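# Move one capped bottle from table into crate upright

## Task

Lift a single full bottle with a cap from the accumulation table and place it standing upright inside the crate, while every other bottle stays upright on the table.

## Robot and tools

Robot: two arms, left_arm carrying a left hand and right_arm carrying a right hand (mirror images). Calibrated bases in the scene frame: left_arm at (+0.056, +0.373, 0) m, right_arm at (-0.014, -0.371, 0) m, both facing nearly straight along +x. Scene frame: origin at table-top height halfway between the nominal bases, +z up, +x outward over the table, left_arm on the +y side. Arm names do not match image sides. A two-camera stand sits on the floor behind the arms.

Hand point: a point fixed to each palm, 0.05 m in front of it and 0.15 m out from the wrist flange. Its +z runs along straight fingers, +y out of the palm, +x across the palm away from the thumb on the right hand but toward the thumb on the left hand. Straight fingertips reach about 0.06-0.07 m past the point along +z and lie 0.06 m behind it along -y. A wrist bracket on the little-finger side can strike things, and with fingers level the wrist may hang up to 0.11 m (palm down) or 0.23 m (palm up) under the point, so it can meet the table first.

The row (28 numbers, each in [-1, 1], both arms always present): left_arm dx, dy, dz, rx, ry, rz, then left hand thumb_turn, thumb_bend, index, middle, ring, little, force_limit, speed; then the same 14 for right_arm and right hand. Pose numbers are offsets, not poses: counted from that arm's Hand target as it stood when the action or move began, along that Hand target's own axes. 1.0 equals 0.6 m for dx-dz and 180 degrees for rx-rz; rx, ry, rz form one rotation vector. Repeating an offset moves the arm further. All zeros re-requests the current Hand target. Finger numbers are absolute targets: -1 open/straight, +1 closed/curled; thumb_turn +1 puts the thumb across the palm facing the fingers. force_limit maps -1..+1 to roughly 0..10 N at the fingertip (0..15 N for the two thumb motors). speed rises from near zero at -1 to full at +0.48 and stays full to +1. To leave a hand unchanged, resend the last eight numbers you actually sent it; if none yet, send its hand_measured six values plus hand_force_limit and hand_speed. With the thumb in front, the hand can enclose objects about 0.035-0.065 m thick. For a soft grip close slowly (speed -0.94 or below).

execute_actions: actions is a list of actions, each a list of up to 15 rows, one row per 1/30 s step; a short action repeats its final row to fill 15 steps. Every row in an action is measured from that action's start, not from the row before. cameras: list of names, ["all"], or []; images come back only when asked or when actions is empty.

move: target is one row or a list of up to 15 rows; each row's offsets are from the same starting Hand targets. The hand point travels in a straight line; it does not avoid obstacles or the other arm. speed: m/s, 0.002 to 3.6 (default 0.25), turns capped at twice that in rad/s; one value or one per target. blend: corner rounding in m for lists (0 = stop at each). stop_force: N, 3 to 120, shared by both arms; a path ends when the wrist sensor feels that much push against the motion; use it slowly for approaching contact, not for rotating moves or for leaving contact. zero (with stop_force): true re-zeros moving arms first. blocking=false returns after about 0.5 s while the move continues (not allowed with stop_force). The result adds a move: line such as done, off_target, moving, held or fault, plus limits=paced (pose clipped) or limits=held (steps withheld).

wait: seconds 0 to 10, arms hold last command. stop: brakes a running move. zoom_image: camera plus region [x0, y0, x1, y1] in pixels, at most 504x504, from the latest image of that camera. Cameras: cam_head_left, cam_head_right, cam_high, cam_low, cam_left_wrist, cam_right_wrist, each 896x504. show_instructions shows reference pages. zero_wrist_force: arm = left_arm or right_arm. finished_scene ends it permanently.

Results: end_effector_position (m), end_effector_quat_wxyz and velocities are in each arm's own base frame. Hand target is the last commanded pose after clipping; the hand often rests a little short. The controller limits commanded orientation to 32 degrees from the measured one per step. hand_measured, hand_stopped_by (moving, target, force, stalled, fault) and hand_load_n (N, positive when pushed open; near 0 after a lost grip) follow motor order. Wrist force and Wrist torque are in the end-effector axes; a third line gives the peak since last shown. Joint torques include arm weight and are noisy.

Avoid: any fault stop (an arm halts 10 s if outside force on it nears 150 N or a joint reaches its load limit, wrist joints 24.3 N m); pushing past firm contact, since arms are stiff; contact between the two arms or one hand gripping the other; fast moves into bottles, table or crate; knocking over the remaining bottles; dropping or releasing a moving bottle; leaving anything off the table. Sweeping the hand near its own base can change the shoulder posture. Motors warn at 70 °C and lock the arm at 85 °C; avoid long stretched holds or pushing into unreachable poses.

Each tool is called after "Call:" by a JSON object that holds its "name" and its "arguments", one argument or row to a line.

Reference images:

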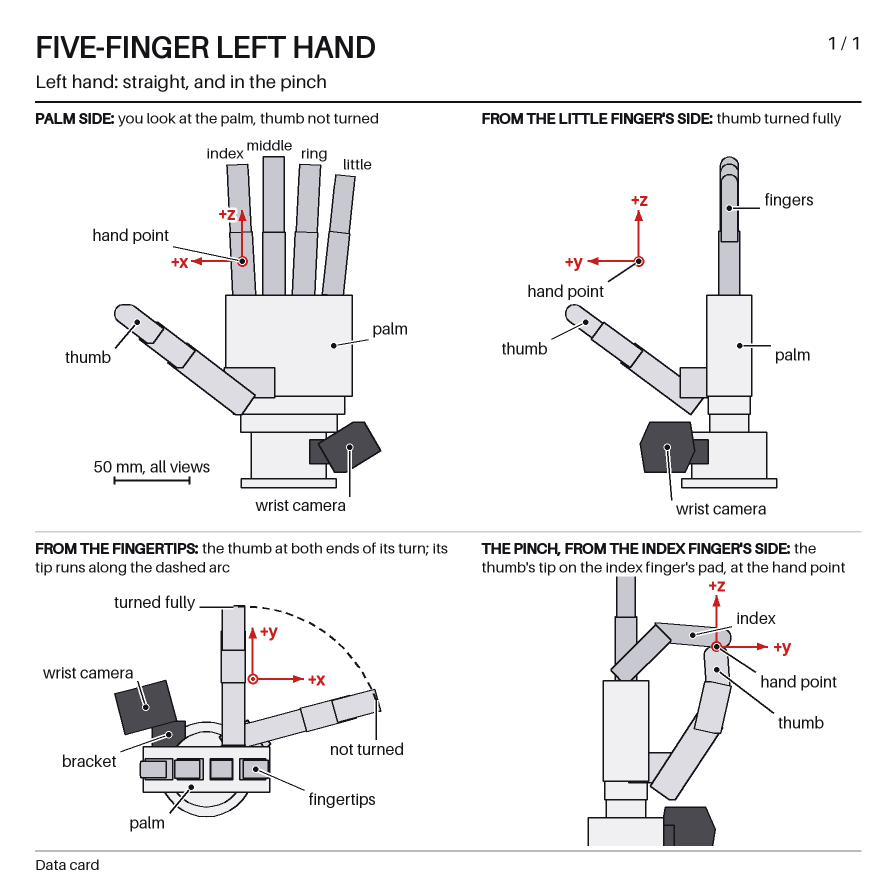

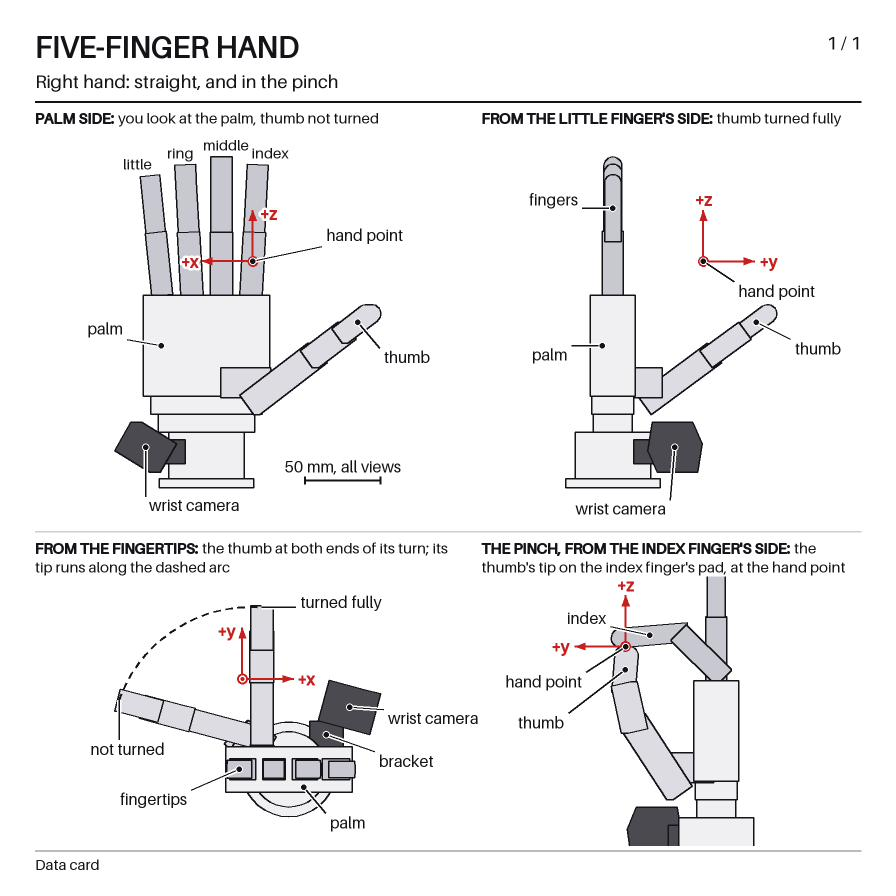

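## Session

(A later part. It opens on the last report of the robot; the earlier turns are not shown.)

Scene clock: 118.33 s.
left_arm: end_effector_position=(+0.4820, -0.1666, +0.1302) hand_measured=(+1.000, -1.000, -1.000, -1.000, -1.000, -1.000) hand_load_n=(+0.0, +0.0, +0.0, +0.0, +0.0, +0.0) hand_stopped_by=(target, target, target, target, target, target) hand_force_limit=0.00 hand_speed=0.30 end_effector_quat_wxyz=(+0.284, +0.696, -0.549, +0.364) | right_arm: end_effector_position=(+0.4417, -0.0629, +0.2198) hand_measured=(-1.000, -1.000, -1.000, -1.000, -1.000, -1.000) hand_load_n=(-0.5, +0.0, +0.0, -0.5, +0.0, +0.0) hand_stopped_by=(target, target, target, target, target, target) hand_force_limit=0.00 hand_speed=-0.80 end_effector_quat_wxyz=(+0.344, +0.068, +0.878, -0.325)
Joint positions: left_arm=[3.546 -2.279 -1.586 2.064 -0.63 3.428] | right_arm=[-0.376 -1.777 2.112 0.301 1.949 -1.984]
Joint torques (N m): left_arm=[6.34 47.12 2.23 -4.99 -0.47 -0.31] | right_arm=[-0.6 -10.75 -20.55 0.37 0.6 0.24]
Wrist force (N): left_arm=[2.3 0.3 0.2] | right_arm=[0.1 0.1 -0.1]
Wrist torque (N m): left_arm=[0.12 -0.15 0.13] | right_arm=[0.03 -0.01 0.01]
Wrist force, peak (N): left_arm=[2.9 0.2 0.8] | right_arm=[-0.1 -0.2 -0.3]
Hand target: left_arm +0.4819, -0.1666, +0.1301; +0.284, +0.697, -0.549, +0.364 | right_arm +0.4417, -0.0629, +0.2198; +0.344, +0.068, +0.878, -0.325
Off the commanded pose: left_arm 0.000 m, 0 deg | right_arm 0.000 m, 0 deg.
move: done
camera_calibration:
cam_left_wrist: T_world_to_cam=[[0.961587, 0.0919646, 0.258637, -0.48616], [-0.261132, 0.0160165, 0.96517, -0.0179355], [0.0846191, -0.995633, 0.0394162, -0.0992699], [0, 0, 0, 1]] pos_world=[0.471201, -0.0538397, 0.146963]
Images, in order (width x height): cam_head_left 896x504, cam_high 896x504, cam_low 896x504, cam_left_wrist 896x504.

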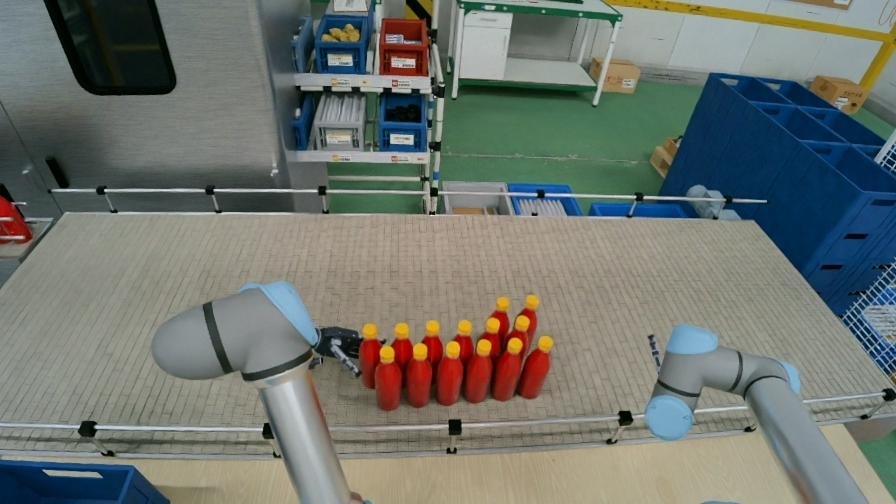

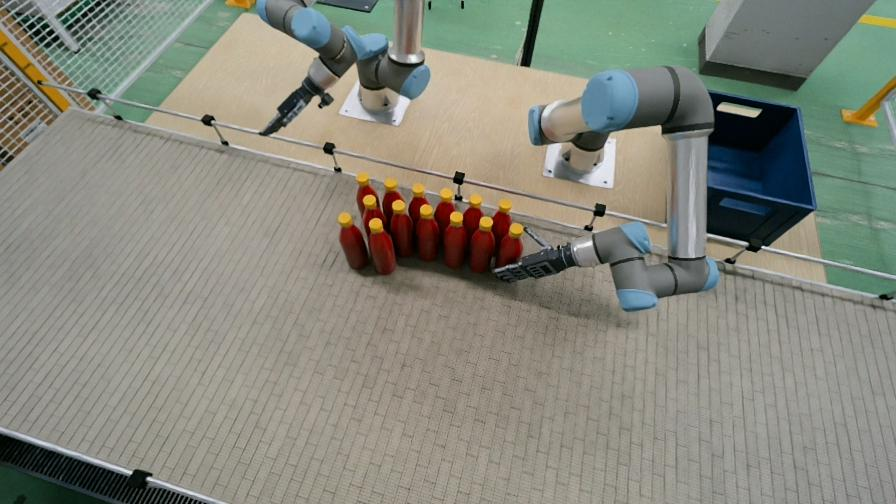

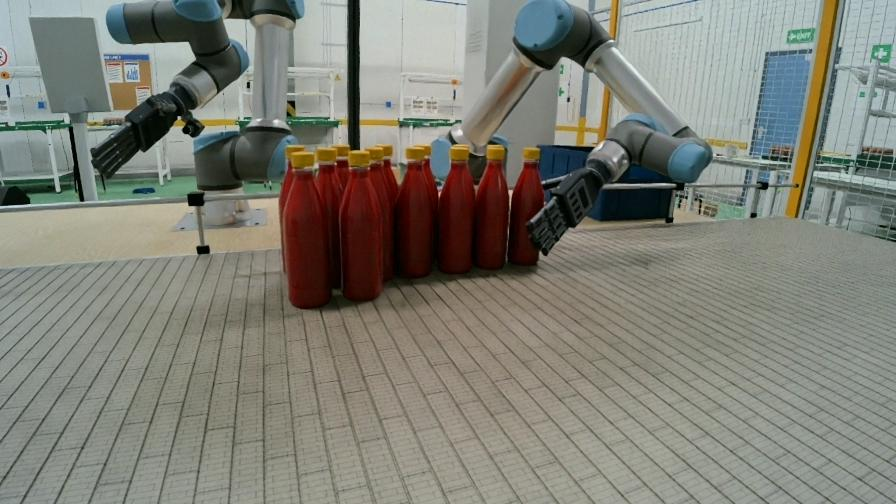

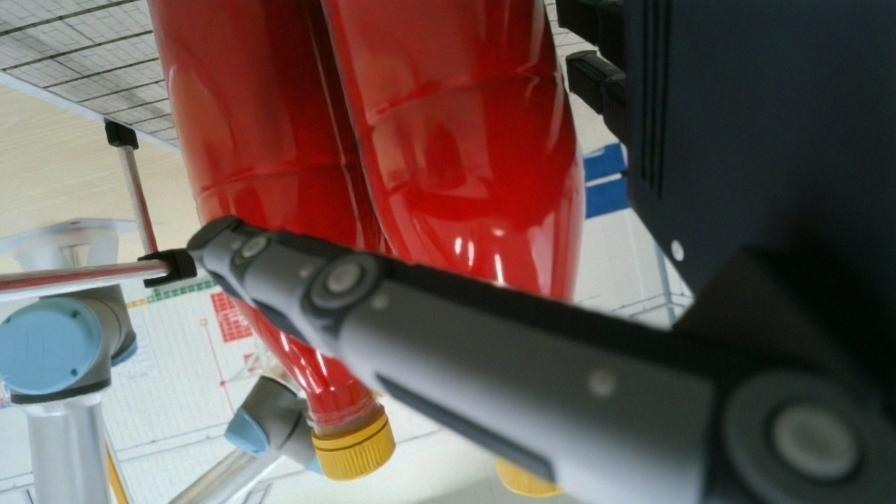

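Call:
{"name": "move", "arguments": {
  "target": [0,0.0117,0,0,0,0, 1,-1,-1,-1,-1,-1,0,0.3, 0,0,0,0,0,0,-1,-1,-1,-1,-1,-1,0,-0.8],
  "speed": 0.05
}}

Call:
{"name": "execute_actions", "arguments": {
  "actions": [
    [[0,0,0,0,0,0, 1,-0.7,-0.6,-0.6,-0.6,-0.6,-0.7,-0.75, 0,0,0,0,0,0,-1,-1,-1,-1,-1,-1,0,-0.8]],
    [[0,0,0,0,0,0, 1,-0.7,-0.6,-0.6,-0.6,-0.6,-0.7,-0.75, 0,0,0,0,0,0,-1,-1,-1,-1,-1,-1,0,-0.8]]
  ],
  "cameras": ["cam_head_left","cam_high","cam_low","cam_left_wrist"]
}}

Call:
{"name": "zoom_image", "arguments": {
  "camera": "cam_high",
  "region": [440, 190, 640, 310]
}}

Call:
{"name": "zoom_image", "arguments": {
  "camera": "cam_head_left",
  "region": [260, 280, 460, 430]
}}

Scene clock: 124.87 s.
left_arm: end_effector_position=(+0.4750, -0.1683, +0.1301) hand_measured=(+1.000, -1.000, -1.000, -1.000, -1.000, -1.000) hand_load_n=(-0.5, +0.0, +0.0, +0.0, +0.0, +0.0) hand_stopped_by=(target, target, target, target, target, target) hand_force_limit=0.00 hand_speed=0.30 end_effector_quat_wxyz=(+0.284, +0.697, -0.549, +0.364) | right_arm: end_effector_position=(+0.4417, -0.0629, +0.2198) hand_measured=(-1.000, -1.000, -1.000, -1.000, -1.000, -1.000) hand_load_n=(+0.0, +0.0, +0.0, +0.0, +0.5, +0.0) hand_stopped_by=(target, target, target, target, target, target) hand_force_limit=0.00 hand_speed=-0.80 end_effector_quat_wxyz=(+0.344, +0.068, +0.878, -0.325)
Joint positions: left_arm=[3.549 -2.266 -1.611 2.073 -0.63 3.432] | right_arm=[-0.376 -1.777 2.112 0.301 1.949 -1.984]
Joint torques (N m): left_arm=[7.08 37.49 23.47 -2.86 -0.19 0.64] | right_arm=[0.29 -10.29 -19.49 0.51 0.49 0.16]
Wrist force (N): left_arm=[2.1 0.1 0.0] | right_arm=[0.0 -0.1 -0.1]
Wrist torque (N m): left_arm=[0.09 -0.13 0.12] | right_arm=[-0.01 0.01 0.00]
Wrist force, peak (N): left_arm=[2.8 0.4 0.1] | right_arm=[0.1 -0.4 -0.3]
Hand target: left_arm +0.4751, -0.1683, +0.1301; +0.284, +0.697, -0.549, +0.364 | right_arm +0.4417, -0.0629, +0.2198; +0.344, +0.068, +0.878, -0.325
Off the commanded pose: left_arm 0.000 m, 0 deg | right_arm 0.000 m, 0 deg.
move: done

Scene clock: 126.07 s.
left_arm: end_effector_position=(+0.4751, -0.1682, +0.1301) hand_measured=(+1.000, -0.700, -0.634, -0.796, -0.888, -0.864) hand_load_n=(-0.5, +0.0, +0.5, +0.0, -0.5, +0.0) hand_stopped_by=(target, target, force, force, force, force) hand_force_limit=-0.70 hand_speed=-0.75 end_effector_quat_wxyz=(+0.284, +0.697, -0.549, +0.364) | right_arm: end_effector_position=(+0.4417, -0.0629, +0.2198) hand_measured=(-1.000, -1.000, -1.000, -1.000, -1.000, -1.000) hand_load_n=(+0.0, +0.0, +0.0, +0.0, +0.0, +0.0) hand_stopped_by=(target, target, target, target, target, target) hand_force_limit=0.00 hand_speed=-0.80 end_effector_quat_wxyz=(+0.344, +0.068, +0.878, -0.325)
Joint positions: left_arm=[3.549 -2.267 -1.611 2.073 -0.63 3.432] | right_arm=[-0.376 -1.777 2.112 0.301 1.949 -1.984]
Joint torques (N m): left_arm=[-8.13 32.93 21.71 -5.14 1.13 -1.79] | right_arm=[0.12 -10.4 -19.44 0.28 0.44 0.17]
Wrist force (N): left_arm=[1.8 -1.1 1.1] | right_arm=[0.1 0.0 -0.1]
Wrist torque (N m): left_arm=[0.07 -0.12 0.11] | right_arm=[0.00 -0.01 0.01]
Wrist force, peak (N): left_arm=[3.5 -2.4 -0.2] | right_arm=[0.1 -0.3 -0.2]
Hand target: left_arm +0.4751, -0.1683, +0.1301; +0.284, +0.697, -0.549, +0.364 | right_arm +0.4417, -0.0629, +0.2198; +0.344, +0.068, +0.878, -0.325
Off the commanded pose: left_arm 0.000 m, 0 deg | right_arm 0.000 m, 0 deg.
camera_calibration:
cam_left_wrist: T_world_to_cam=[[0.961648, 0.0921447, 0.258346, -0.479319], [-0.260846, 0.0159949, 0.965248, -0.0197587], [0.0848103, -0.995617, 0.039417, -0.100462], [0, 0, 0, 1]] pos_world=[0.464302, -0.0555394, 0.146862]
Images, in order (width x height): cam_head_left 896x504, cam_high 896x504, cam_low 896x504, cam_left_wrist 896x504.

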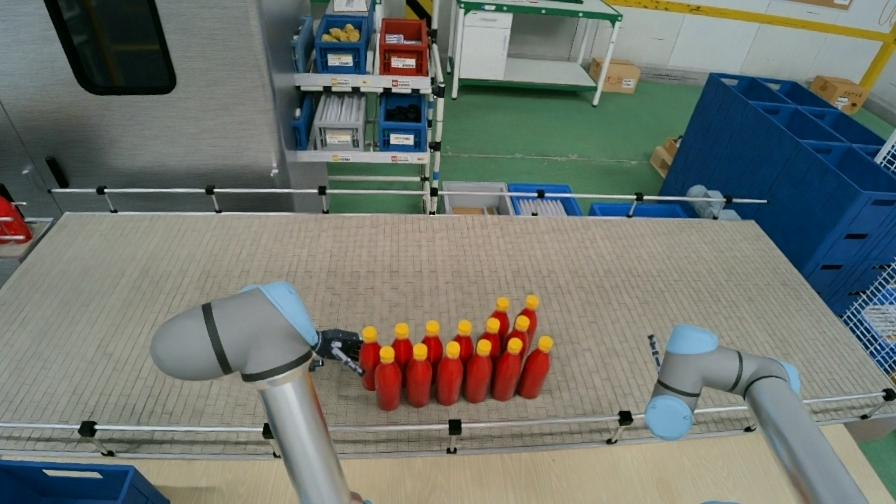

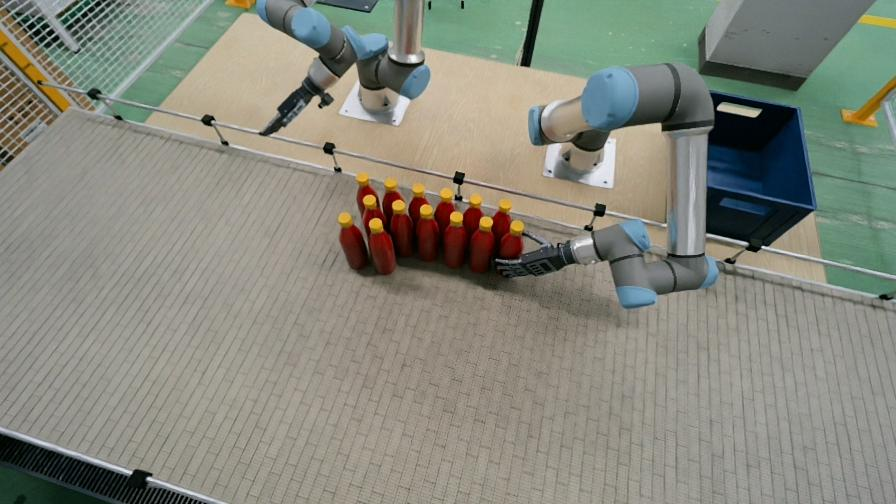

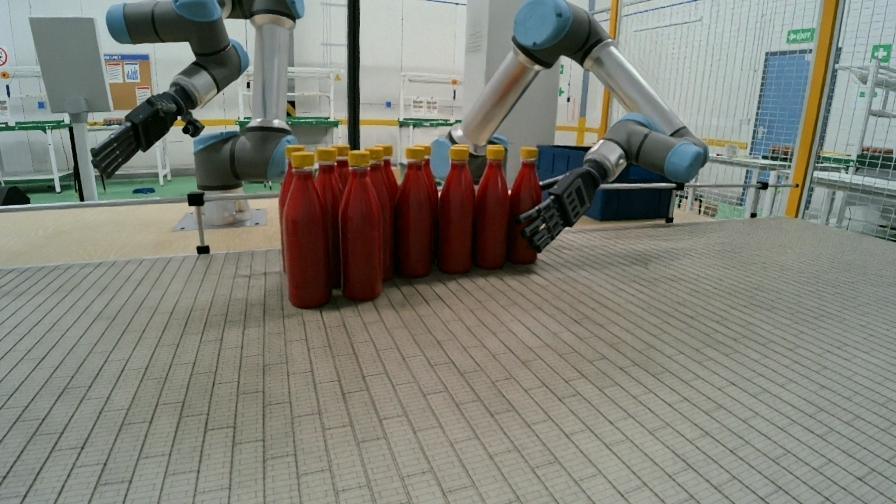

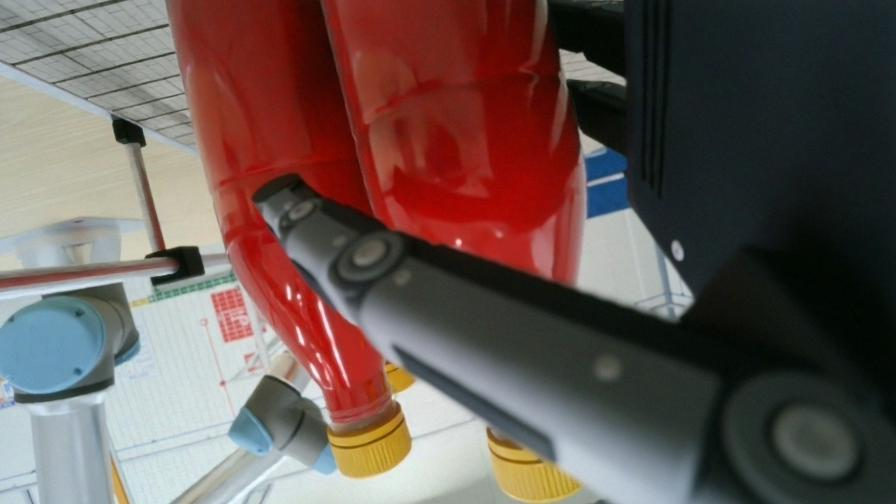

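Scaled by 2.520 from the camera's 896x504 image, which has a finer 1280x720 frame.

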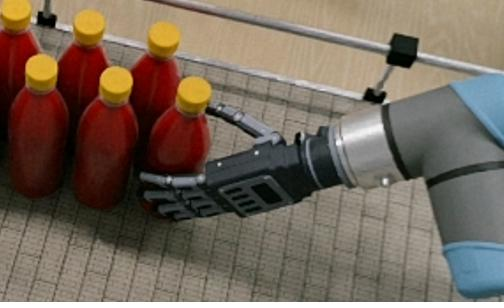

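Scaled by 2.520 from the camera's 896x504 image, which has a finer 1280x720 frame.

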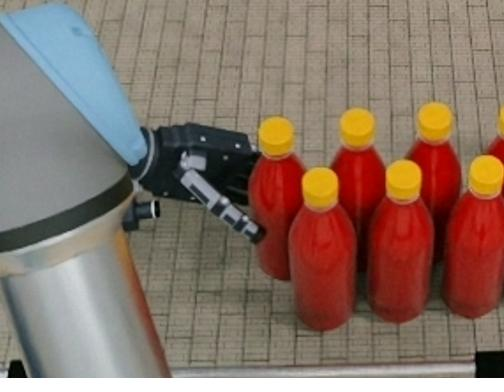

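Call:
{"name": "execute_actions", "arguments": {
  "actions": [
    [[0,0,0,0,0,0, 1,0.2,-0.6,-0.6,-0.6,-0.6,-0.6,-0.8, 0,0,0,0,0,0,-1,-1,-1,-1,-1,-1,0,-0.8]],
    [[0,0,0,0,0,0, 1,0.2,-0.6,-0.6,-0.6,-0.6,-0.6,-0.8, 0,0,0,0,0,0,-1,-1,-1,-1,-1,-1,0,-0.8]],
    [[0,0,0,0,0,0, 1,0.2,-0.6,-0.6,-0.6,-0.6,-0.6,-0.8, 0,0,0,0,0,0,-1,-1,-1,-1,-1,-1,0,-0.8]]
  ],
  "cameras": ["cam_head_left","cam_high","cam_low","cam_left_wrist"]
}}

Call:
{"name": "zoom_image", "arguments": {
  "camera": "cam_high",
  "region": [440, 190, 640, 310]
}}

Call:
{"name": "zoom_image", "arguments": {
  "camera": "cam_head_left",
  "region": [260, 280, 460, 430]
}}

Scene clock: 130.40 s.
left_arm: end_effector_position=(+0.4751, -0.1683, +0.1301) hand_measured=(+1.000, -0.418, -0.634, -0.796, -0.888, -0.864) hand_load_n=(+0.5, +3.5, +3.0, +0.0, +0.0, +0.0) hand_stopped_by=(target, force, force, force, force, force) hand_force_limit=-0.60 hand_speed=-0.80 end_effector_quat_wxyz=(+0.284, +0.697, -0.549, +0.364) | right_arm: end_effector_position=(+0.4417, -0.0629, +0.2198) hand_measured=(-1.000, -1.000, -1.000, -1.000, -1.000, -1.000) hand_load_n=(+0.0, +0.0, +0.0, +0.0, +0.0, +0.0) hand_stopped_by=(target, target, target, target, target, target) hand_force_limit=0.00 hand_speed=-0.80 end_effector_quat_wxyz=(+0.344, +0.068, +0.878, -0.325)
Joint positions: left_arm=[3.549 -2.267 -1.611 2.073 -0.63 3.432] | right_arm=[-0.376 -1.777 2.112 0.301 1.949 -1.984]
Joint torques (N m): left_arm=[-8.8 38.12 18.49 -4 2.85 -1.84] | right_arm=[-0.04 -10.28 -19.26 0.38 0.52 0.13]
Wrist force (N): left_arm=[2.3 -0.5 1.2] | right_arm=[-0.1 0.0 -0.1]
Wrist torque (N m): left_arm=[0.02 -0.16 0.10] | right_arm=[0.00 0.01 0.00]
Wrist force, peak (N): left_arm=[2.6 -0.2 1.4] | right_arm=[-0.1 -0.3 -0.3]
Hand target: left_arm +0.4751, -0.1683, +0.1301; +0.284, +0.697, -0.549, +0.364 | right_arm +0.4417, -0.0629, +0.2198; +0.344, +0.068, +0.878, -0.325
Off the commanded pose: left_arm 0.000 m, 0 deg | right_arm 0.000 m, 0 deg.
camera_calibration:
cam_left_wrist: T_world_to_cam=[[0.961658, 0.0920487, 0.258342, -0.479328], [-0.260841, 0.0160219, 0.965249, -0.0197598], [0.0847108, -0.995626, 0.0394176, -0.100417], [0, 0, 0, 1]] pos_world=[0.464302, -0.0555395, 0.146862]
Images, in order (width x height): cam_head_left 896x504, cam_high 896x504, cam_low 896x504, cam_left_wrist 896x504.

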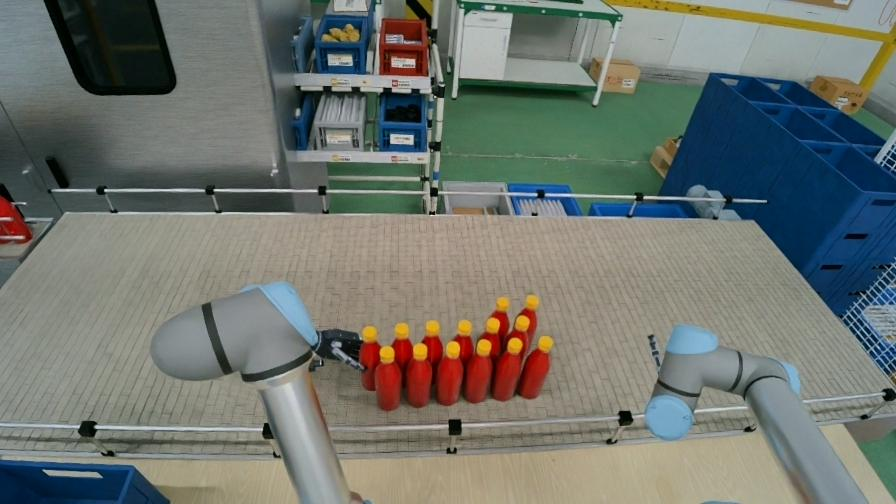

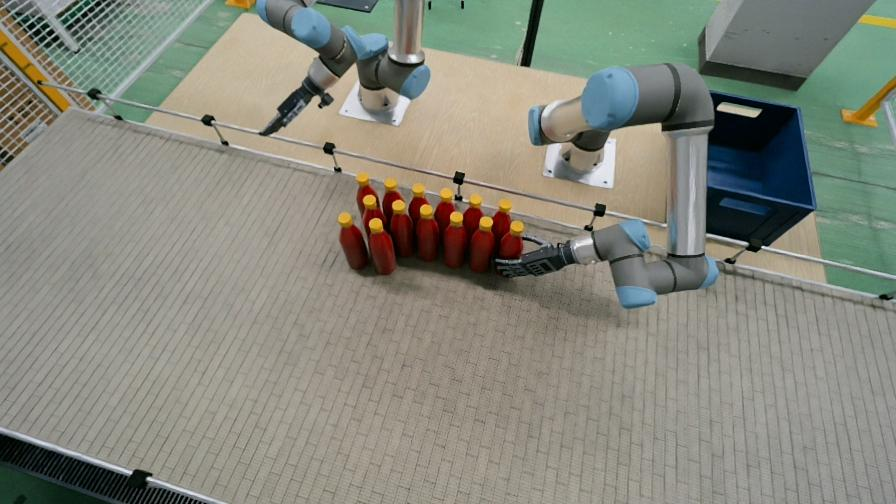

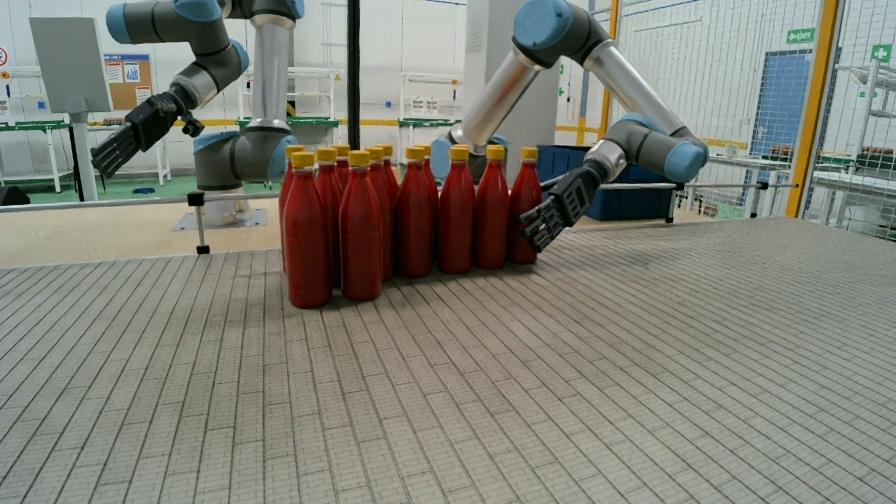

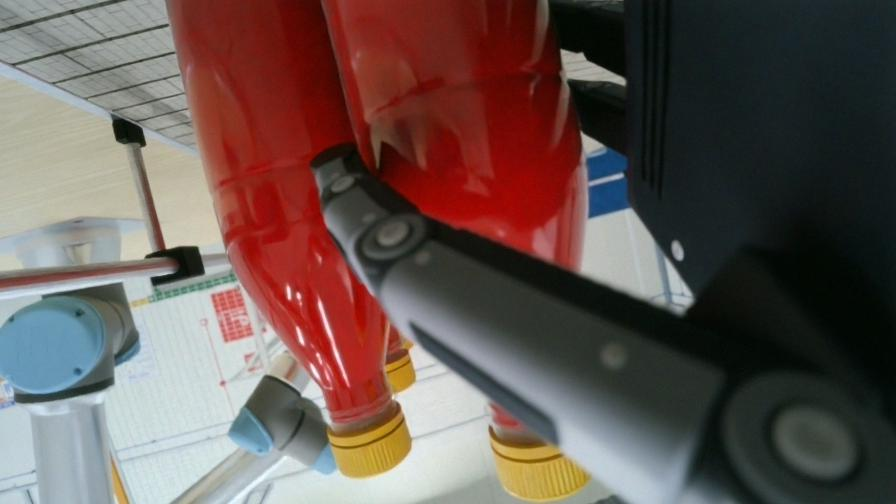

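Scaled by 2.520 from the camera's 896x504 image, which has a finer 1280x720 frame.

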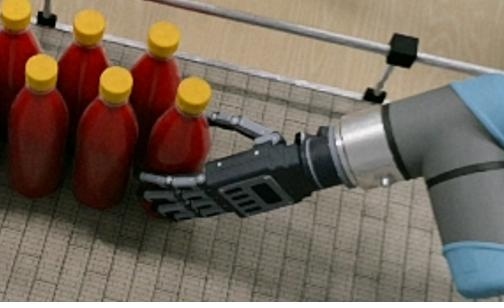

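Scaled by 2.520 from the camera's 896x504 image, which has a finer 1280x720 frame.

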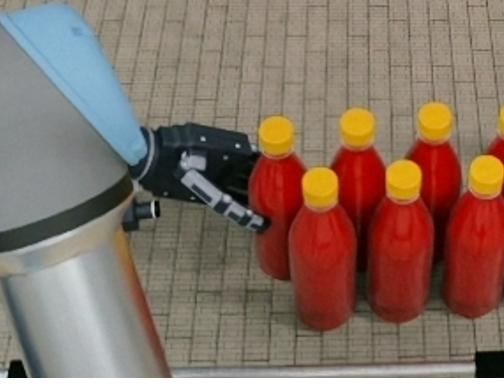

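Call:
{"name": "execute_actions", "arguments": {
  "actions": [
    [[0,0,0,0,0,0, 1,0.3,-0.1,-0.2,-0.3,-0.3,0.0,-0.85, 0,0,0,0,0,0,-1,-1,-1,-1,-1,-1,0,-0.8]],
    [[0,0,0,0,0,0, 1,0.3,-0.1,-0.2,-0.3,-0.3,0.0,-0.85, 0,0,0,0,0,0,-1,-1,-1,-1,-1,-1,0,-0.8]],
    [[0,0,0,0,0,0, 1,0.3,-0.1,-0.2,-0.3,-0.3,0.0,-0.85, 0,0,0,0,0,0,-1,-1,-1,-1,-1,-1,0,-0.8]]
  ],
  "cameras": ["cam_head_left","cam_high","cam_low","cam_left_wrist"]
}}

Call:
{"name": "zoom_image", "arguments": {
  "camera": "cam_high",
  "region": [440, 190, 640, 310]
}}

Call:
{"name": "zoom_image", "arguments": {
  "camera": "cam_head_left",
  "region": [260, 280, 460, 430]
}}

Scene clock: 135.43 s.
left_arm: end_effector_position=(+0.4751, -0.1683, +0.1301) hand_measured=(+1.000, -0.410, -0.622, -0.728, -0.780, -0.784) hand_load_n=(+1.5, +6.5, +0.5, +0.5, +6.5, +0.0) hand_stopped_by=(target, force, force, force, force, force) hand_force_limit=0.00 hand_speed=-0.85 end_effector_quat_wxyz=(+0.284, +0.697, -0.549, +0.364) | right_arm: end_effector_position=(+0.4417, -0.0629, +0.2198) hand_measured=(-1.000, -1.000, -1.000, -1.000, -1.000, -1.000) hand_load_n=(-0.5, +0.0, +0.0, +0.0, +0.0, +0.0) hand_stopped_by=(target, target, target, target, target, target) hand_force_limit=0.00 hand_speed=-0.80 end_effector_quat_wxyz=(+0.344, +0.068, +0.878, -0.325)
Joint positions: left_arm=[3.549 -2.267 -1.611 2.073 -0.63 3.432] | right_arm=[-0.376 -1.777 2.112 0.301 1.949 -1.984]
Joint torques (N m): left_arm=[-9.22 44.28 15.19 -2.59 2.56 -1.91] | right_arm=[0.41 -9.99 -19.92 0.39 0.5 0.16]
Wrist force (N): left_arm=[2.5 -0.3 0.2] | right_arm=[-0.1 0.0 -0.2]
Wrist torque (N m): left_arm=[0.18 -0.04 0.28] | right_arm=[0.01 0.03 -0.01]
Wrist force, peak (N): left_arm=[2.5 -1.5 1.5] | right_arm=[-0.1 -0.2 -0.4]
Hand target: left_arm +0.4751, -0.1683, +0.1301; +0.284, +0.697, -0.549, +0.364 | right_arm +0.4417, -0.0629, +0.2198; +0.344, +0.068, +0.878, -0.325
Off the commanded pose: left_arm 0.000 m, 0 deg | right_arm 0.000 m, 0 deg.
camera_calibration:
cam_left_wrist: T_world_to_cam=[[0.961658, 0.0920487, 0.258342, -0.479328], [-0.260841, 0.0160219, 0.965249, -0.0197598], [0.0847108, -0.995626, 0.0394176, -0.100417], [0, 0, 0, 1]] pos_world=[0.464302, -0.0555395, 0.146862]
Images, in order (width x height): cam_head_left 896x504, cam_high 896x504, cam_low 896x504, cam_left_wrist 896x504.

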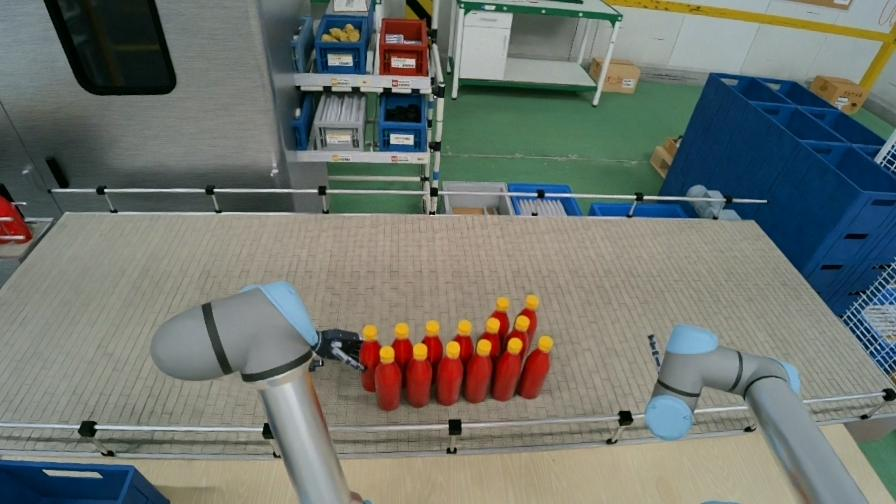

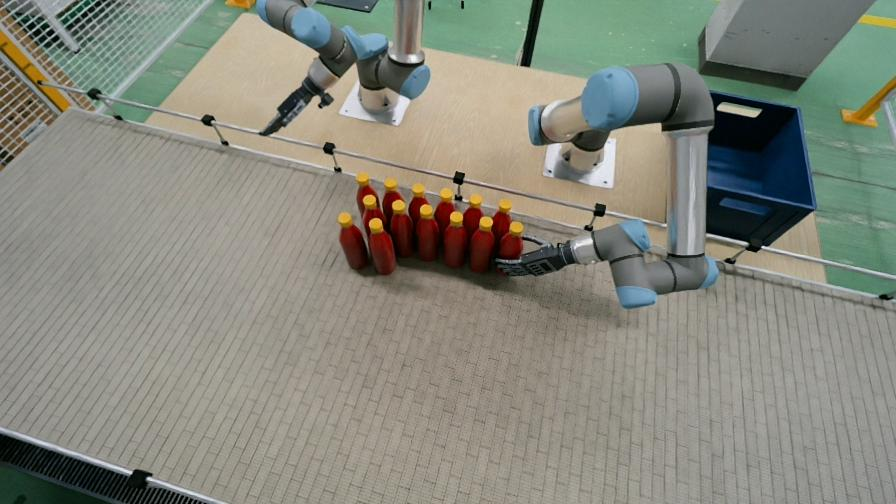

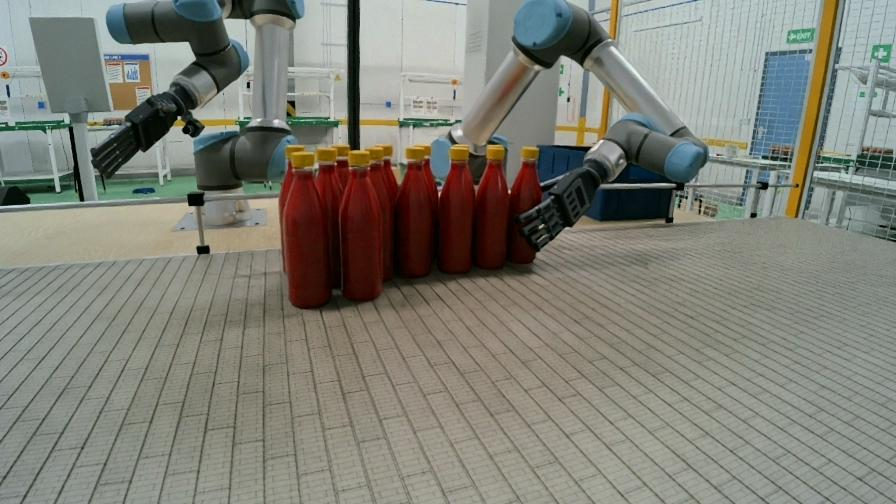

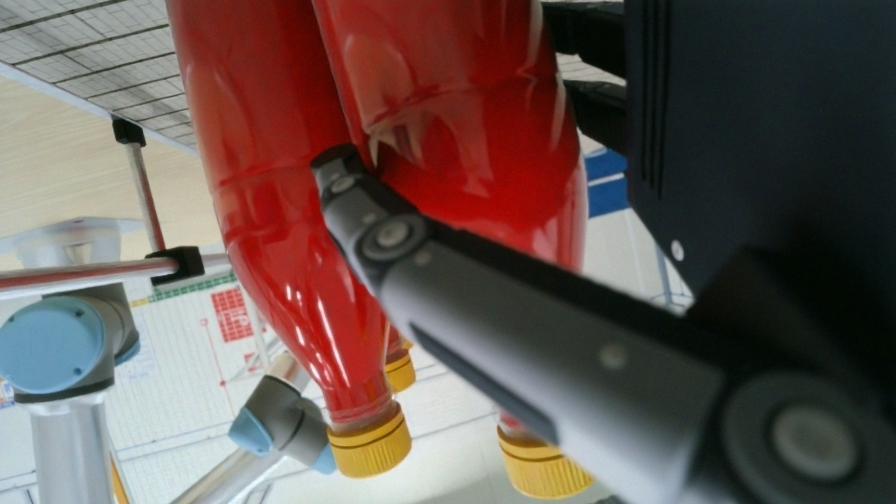

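Scaled by 2.520 from the camera's 896x504 image, which has a finer 1280x720 frame.

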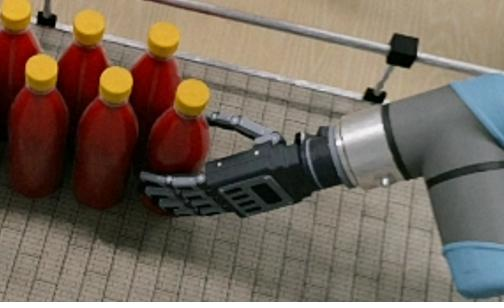

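Scaled by 2.520 from the camera's 896x504 image, which has a finer 1280x720 frame.

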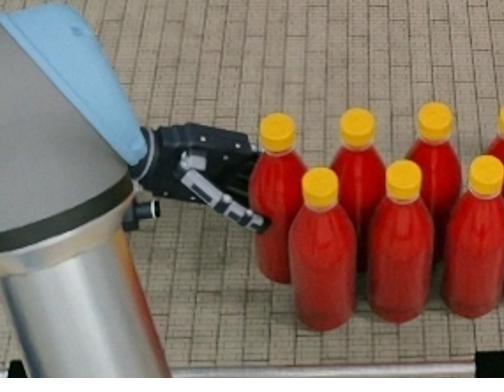

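Call:
{"name": "execute_actions", "arguments": {
  "actions": [
    [[0,0,0,0,0,0, 1,0.3,0.1,0,-0.3,-0.3,0.3,-0.85, 0,0,0,0,0,0,-1,-1,-1,-1,-1,-1,0,-0.8]],
    [[0,0,0,0,0,0, 1,0.3,0.1,0,-0.3,-0.3,0.3,-0.85, 0,0,0,0,0,0,-1,-1,-1,-1,-1,-1,0,-0.8]],
    [[0,0,0,0,0,0, 1,0.4,0.1,0,-0.3,-0.3,0.3,-0.85, 0,0,0,0,0,0,-1,-1,-1,-1,-1,-1,0,-0.8]],
    [[0,0,0,0,0,0, 1,0.4,0.1,0,-0.3,-0.3,0.3,-0.85, 0,0,0,0,0,0,-1,-1,-1,-1,-1,-1,0,-0.8]]
  ],
  "cameras": ["cam_head_left","cam_high","cam_low","cam_left_wrist"]
}}

Call:
{"name": "zoom_image", "arguments": {
  "camera": "cam_high",
  "region": [440, 190, 640, 310]
}}

Call:
{"name": "zoom_image", "arguments": {
  "camera": "cam_head_left",
  "region": [260, 280, 460, 430]
}}

Scene clock: 141.07 s.
left_arm: end_effector_position=(+0.4751, -0.1683, +0.1301) hand_measured=(+1.000, -0.412, -0.570, -0.690, -0.778, -0.784) hand_load_n=(-1.0, +14.5, +7.0, +5.5, +0.0, +0.0) hand_stopped_by=(target, force, force, force, force, force) hand_force_limit=0.30 hand_speed=-0.85 end_effector_quat_wxyz=(+0.284, +0.697, -0.549, +0.364) | right_arm: end_effector_position=(+0.4417, -0.0629, +0.2198) hand_measured=(-1.000, -1.000, -1.000, -1.000, -1.000, -1.000) hand_load_n=(-0.5, +0.0, +0.0, +0.0, +0.0, +0.0) hand_stopped_by=(target, target, target, target, target, target) hand_force_limit=0.00 hand_speed=-0.80 end_effector_quat_wxyz=(+0.344, +0.068, +0.878, -0.325)
Joint positions: left_arm=[3.549 -2.267 -1.611 2.073 -0.63 3.432] | right_arm=[-0.376 -1.777 2.112 0.301 1.949 -1.984]
Joint torques (N m): left_arm=[-8.84 49.78 12 -1.52 1.97 -1.91] | right_arm=[0.27 -10.36 -19.47 0.49 0.64 0.03]
Wrist force (N): left_arm=[-1.3 0.1 2.7] | right_arm=[0.0 -0.3 -0.2]
Wrist torque (N m): left_arm=[0.12 -0.16 0.14] | right_arm=[-0.03 0.00 -0.01]
Wrist force, peak (N): left_arm=[-1.3 -0.4 2.8] | right_arm=[0.2 -0.2 -0.4]
Hand target: left_arm +0.4751, -0.1683, +0.1301; +0.284, +0.697, -0.549, +0.364 | right_arm +0.4417, -0.0629, +0.2198; +0.344, +0.068, +0.878, -0.325
Off the commanded pose: left_arm 0.000 m, 0 deg | right_arm 0.000 m, 0 deg.
camera_calibration:
cam_left_wrist: T_world_to_cam=[[0.961658, 0.0920487, 0.258342, -0.479328], [-0.260841, 0.0160219, 0.965249, -0.0197598], [0.0847108, -0.995626, 0.0394176, -0.100417], [0, 0, 0, 1]] pos_world=[0.464302, -0.0555395, 0.146862]
Images, in order (width x height): cam_head_left 896x504, cam_high 896x504, cam_low 896x504, cam_left_wrist 896x504.

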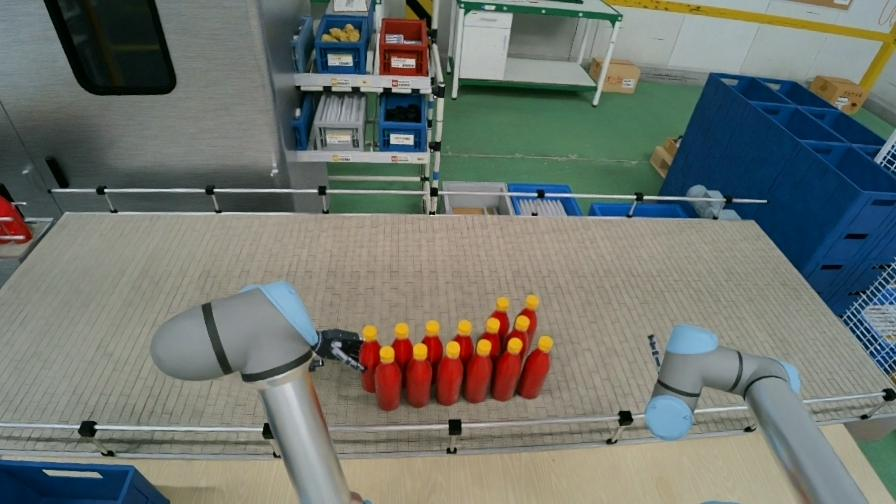

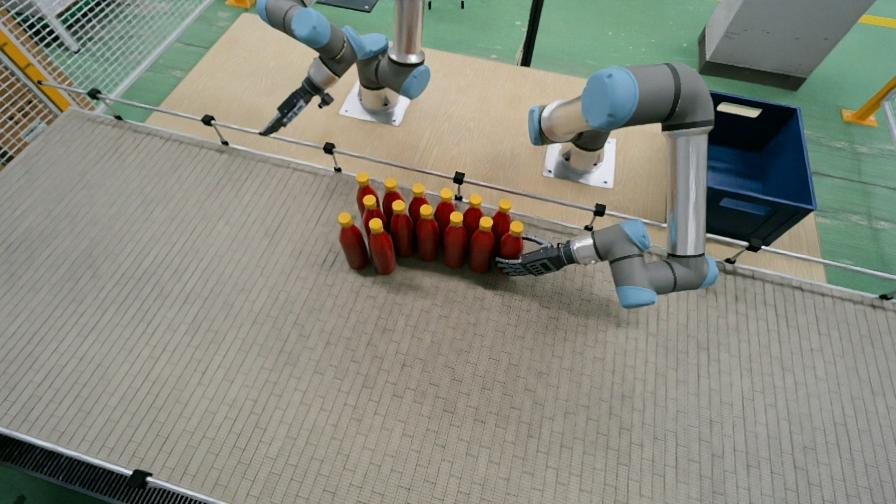

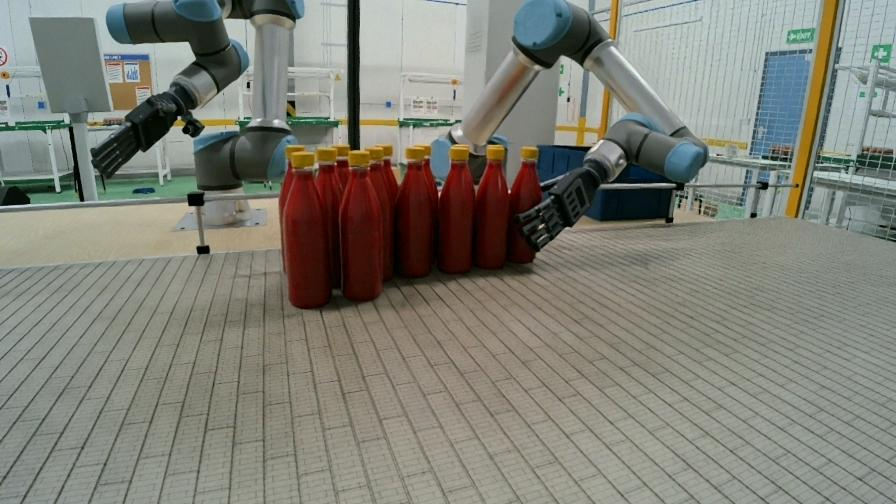

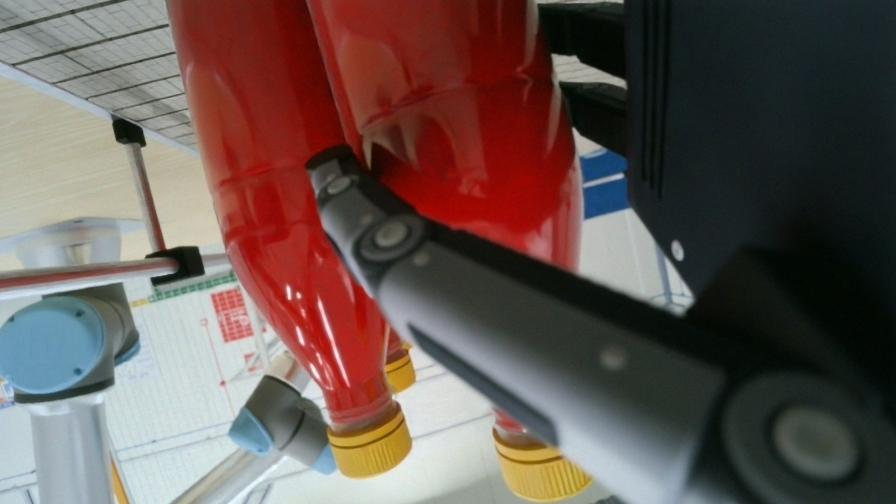

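Scaled by 2.520 from the camera's 896x504 image, which has a finer 1280x720 frame.

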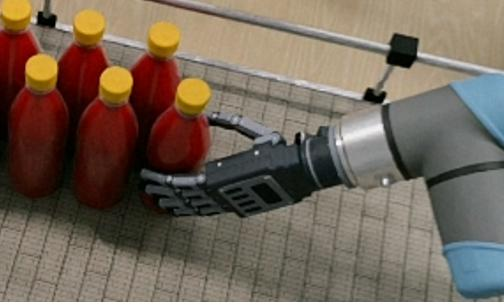

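Scaled by 2.520 from the camera's 896x504 image, which has a finer 1280x720 frame.

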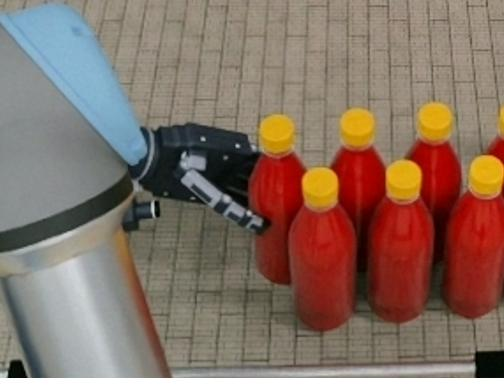

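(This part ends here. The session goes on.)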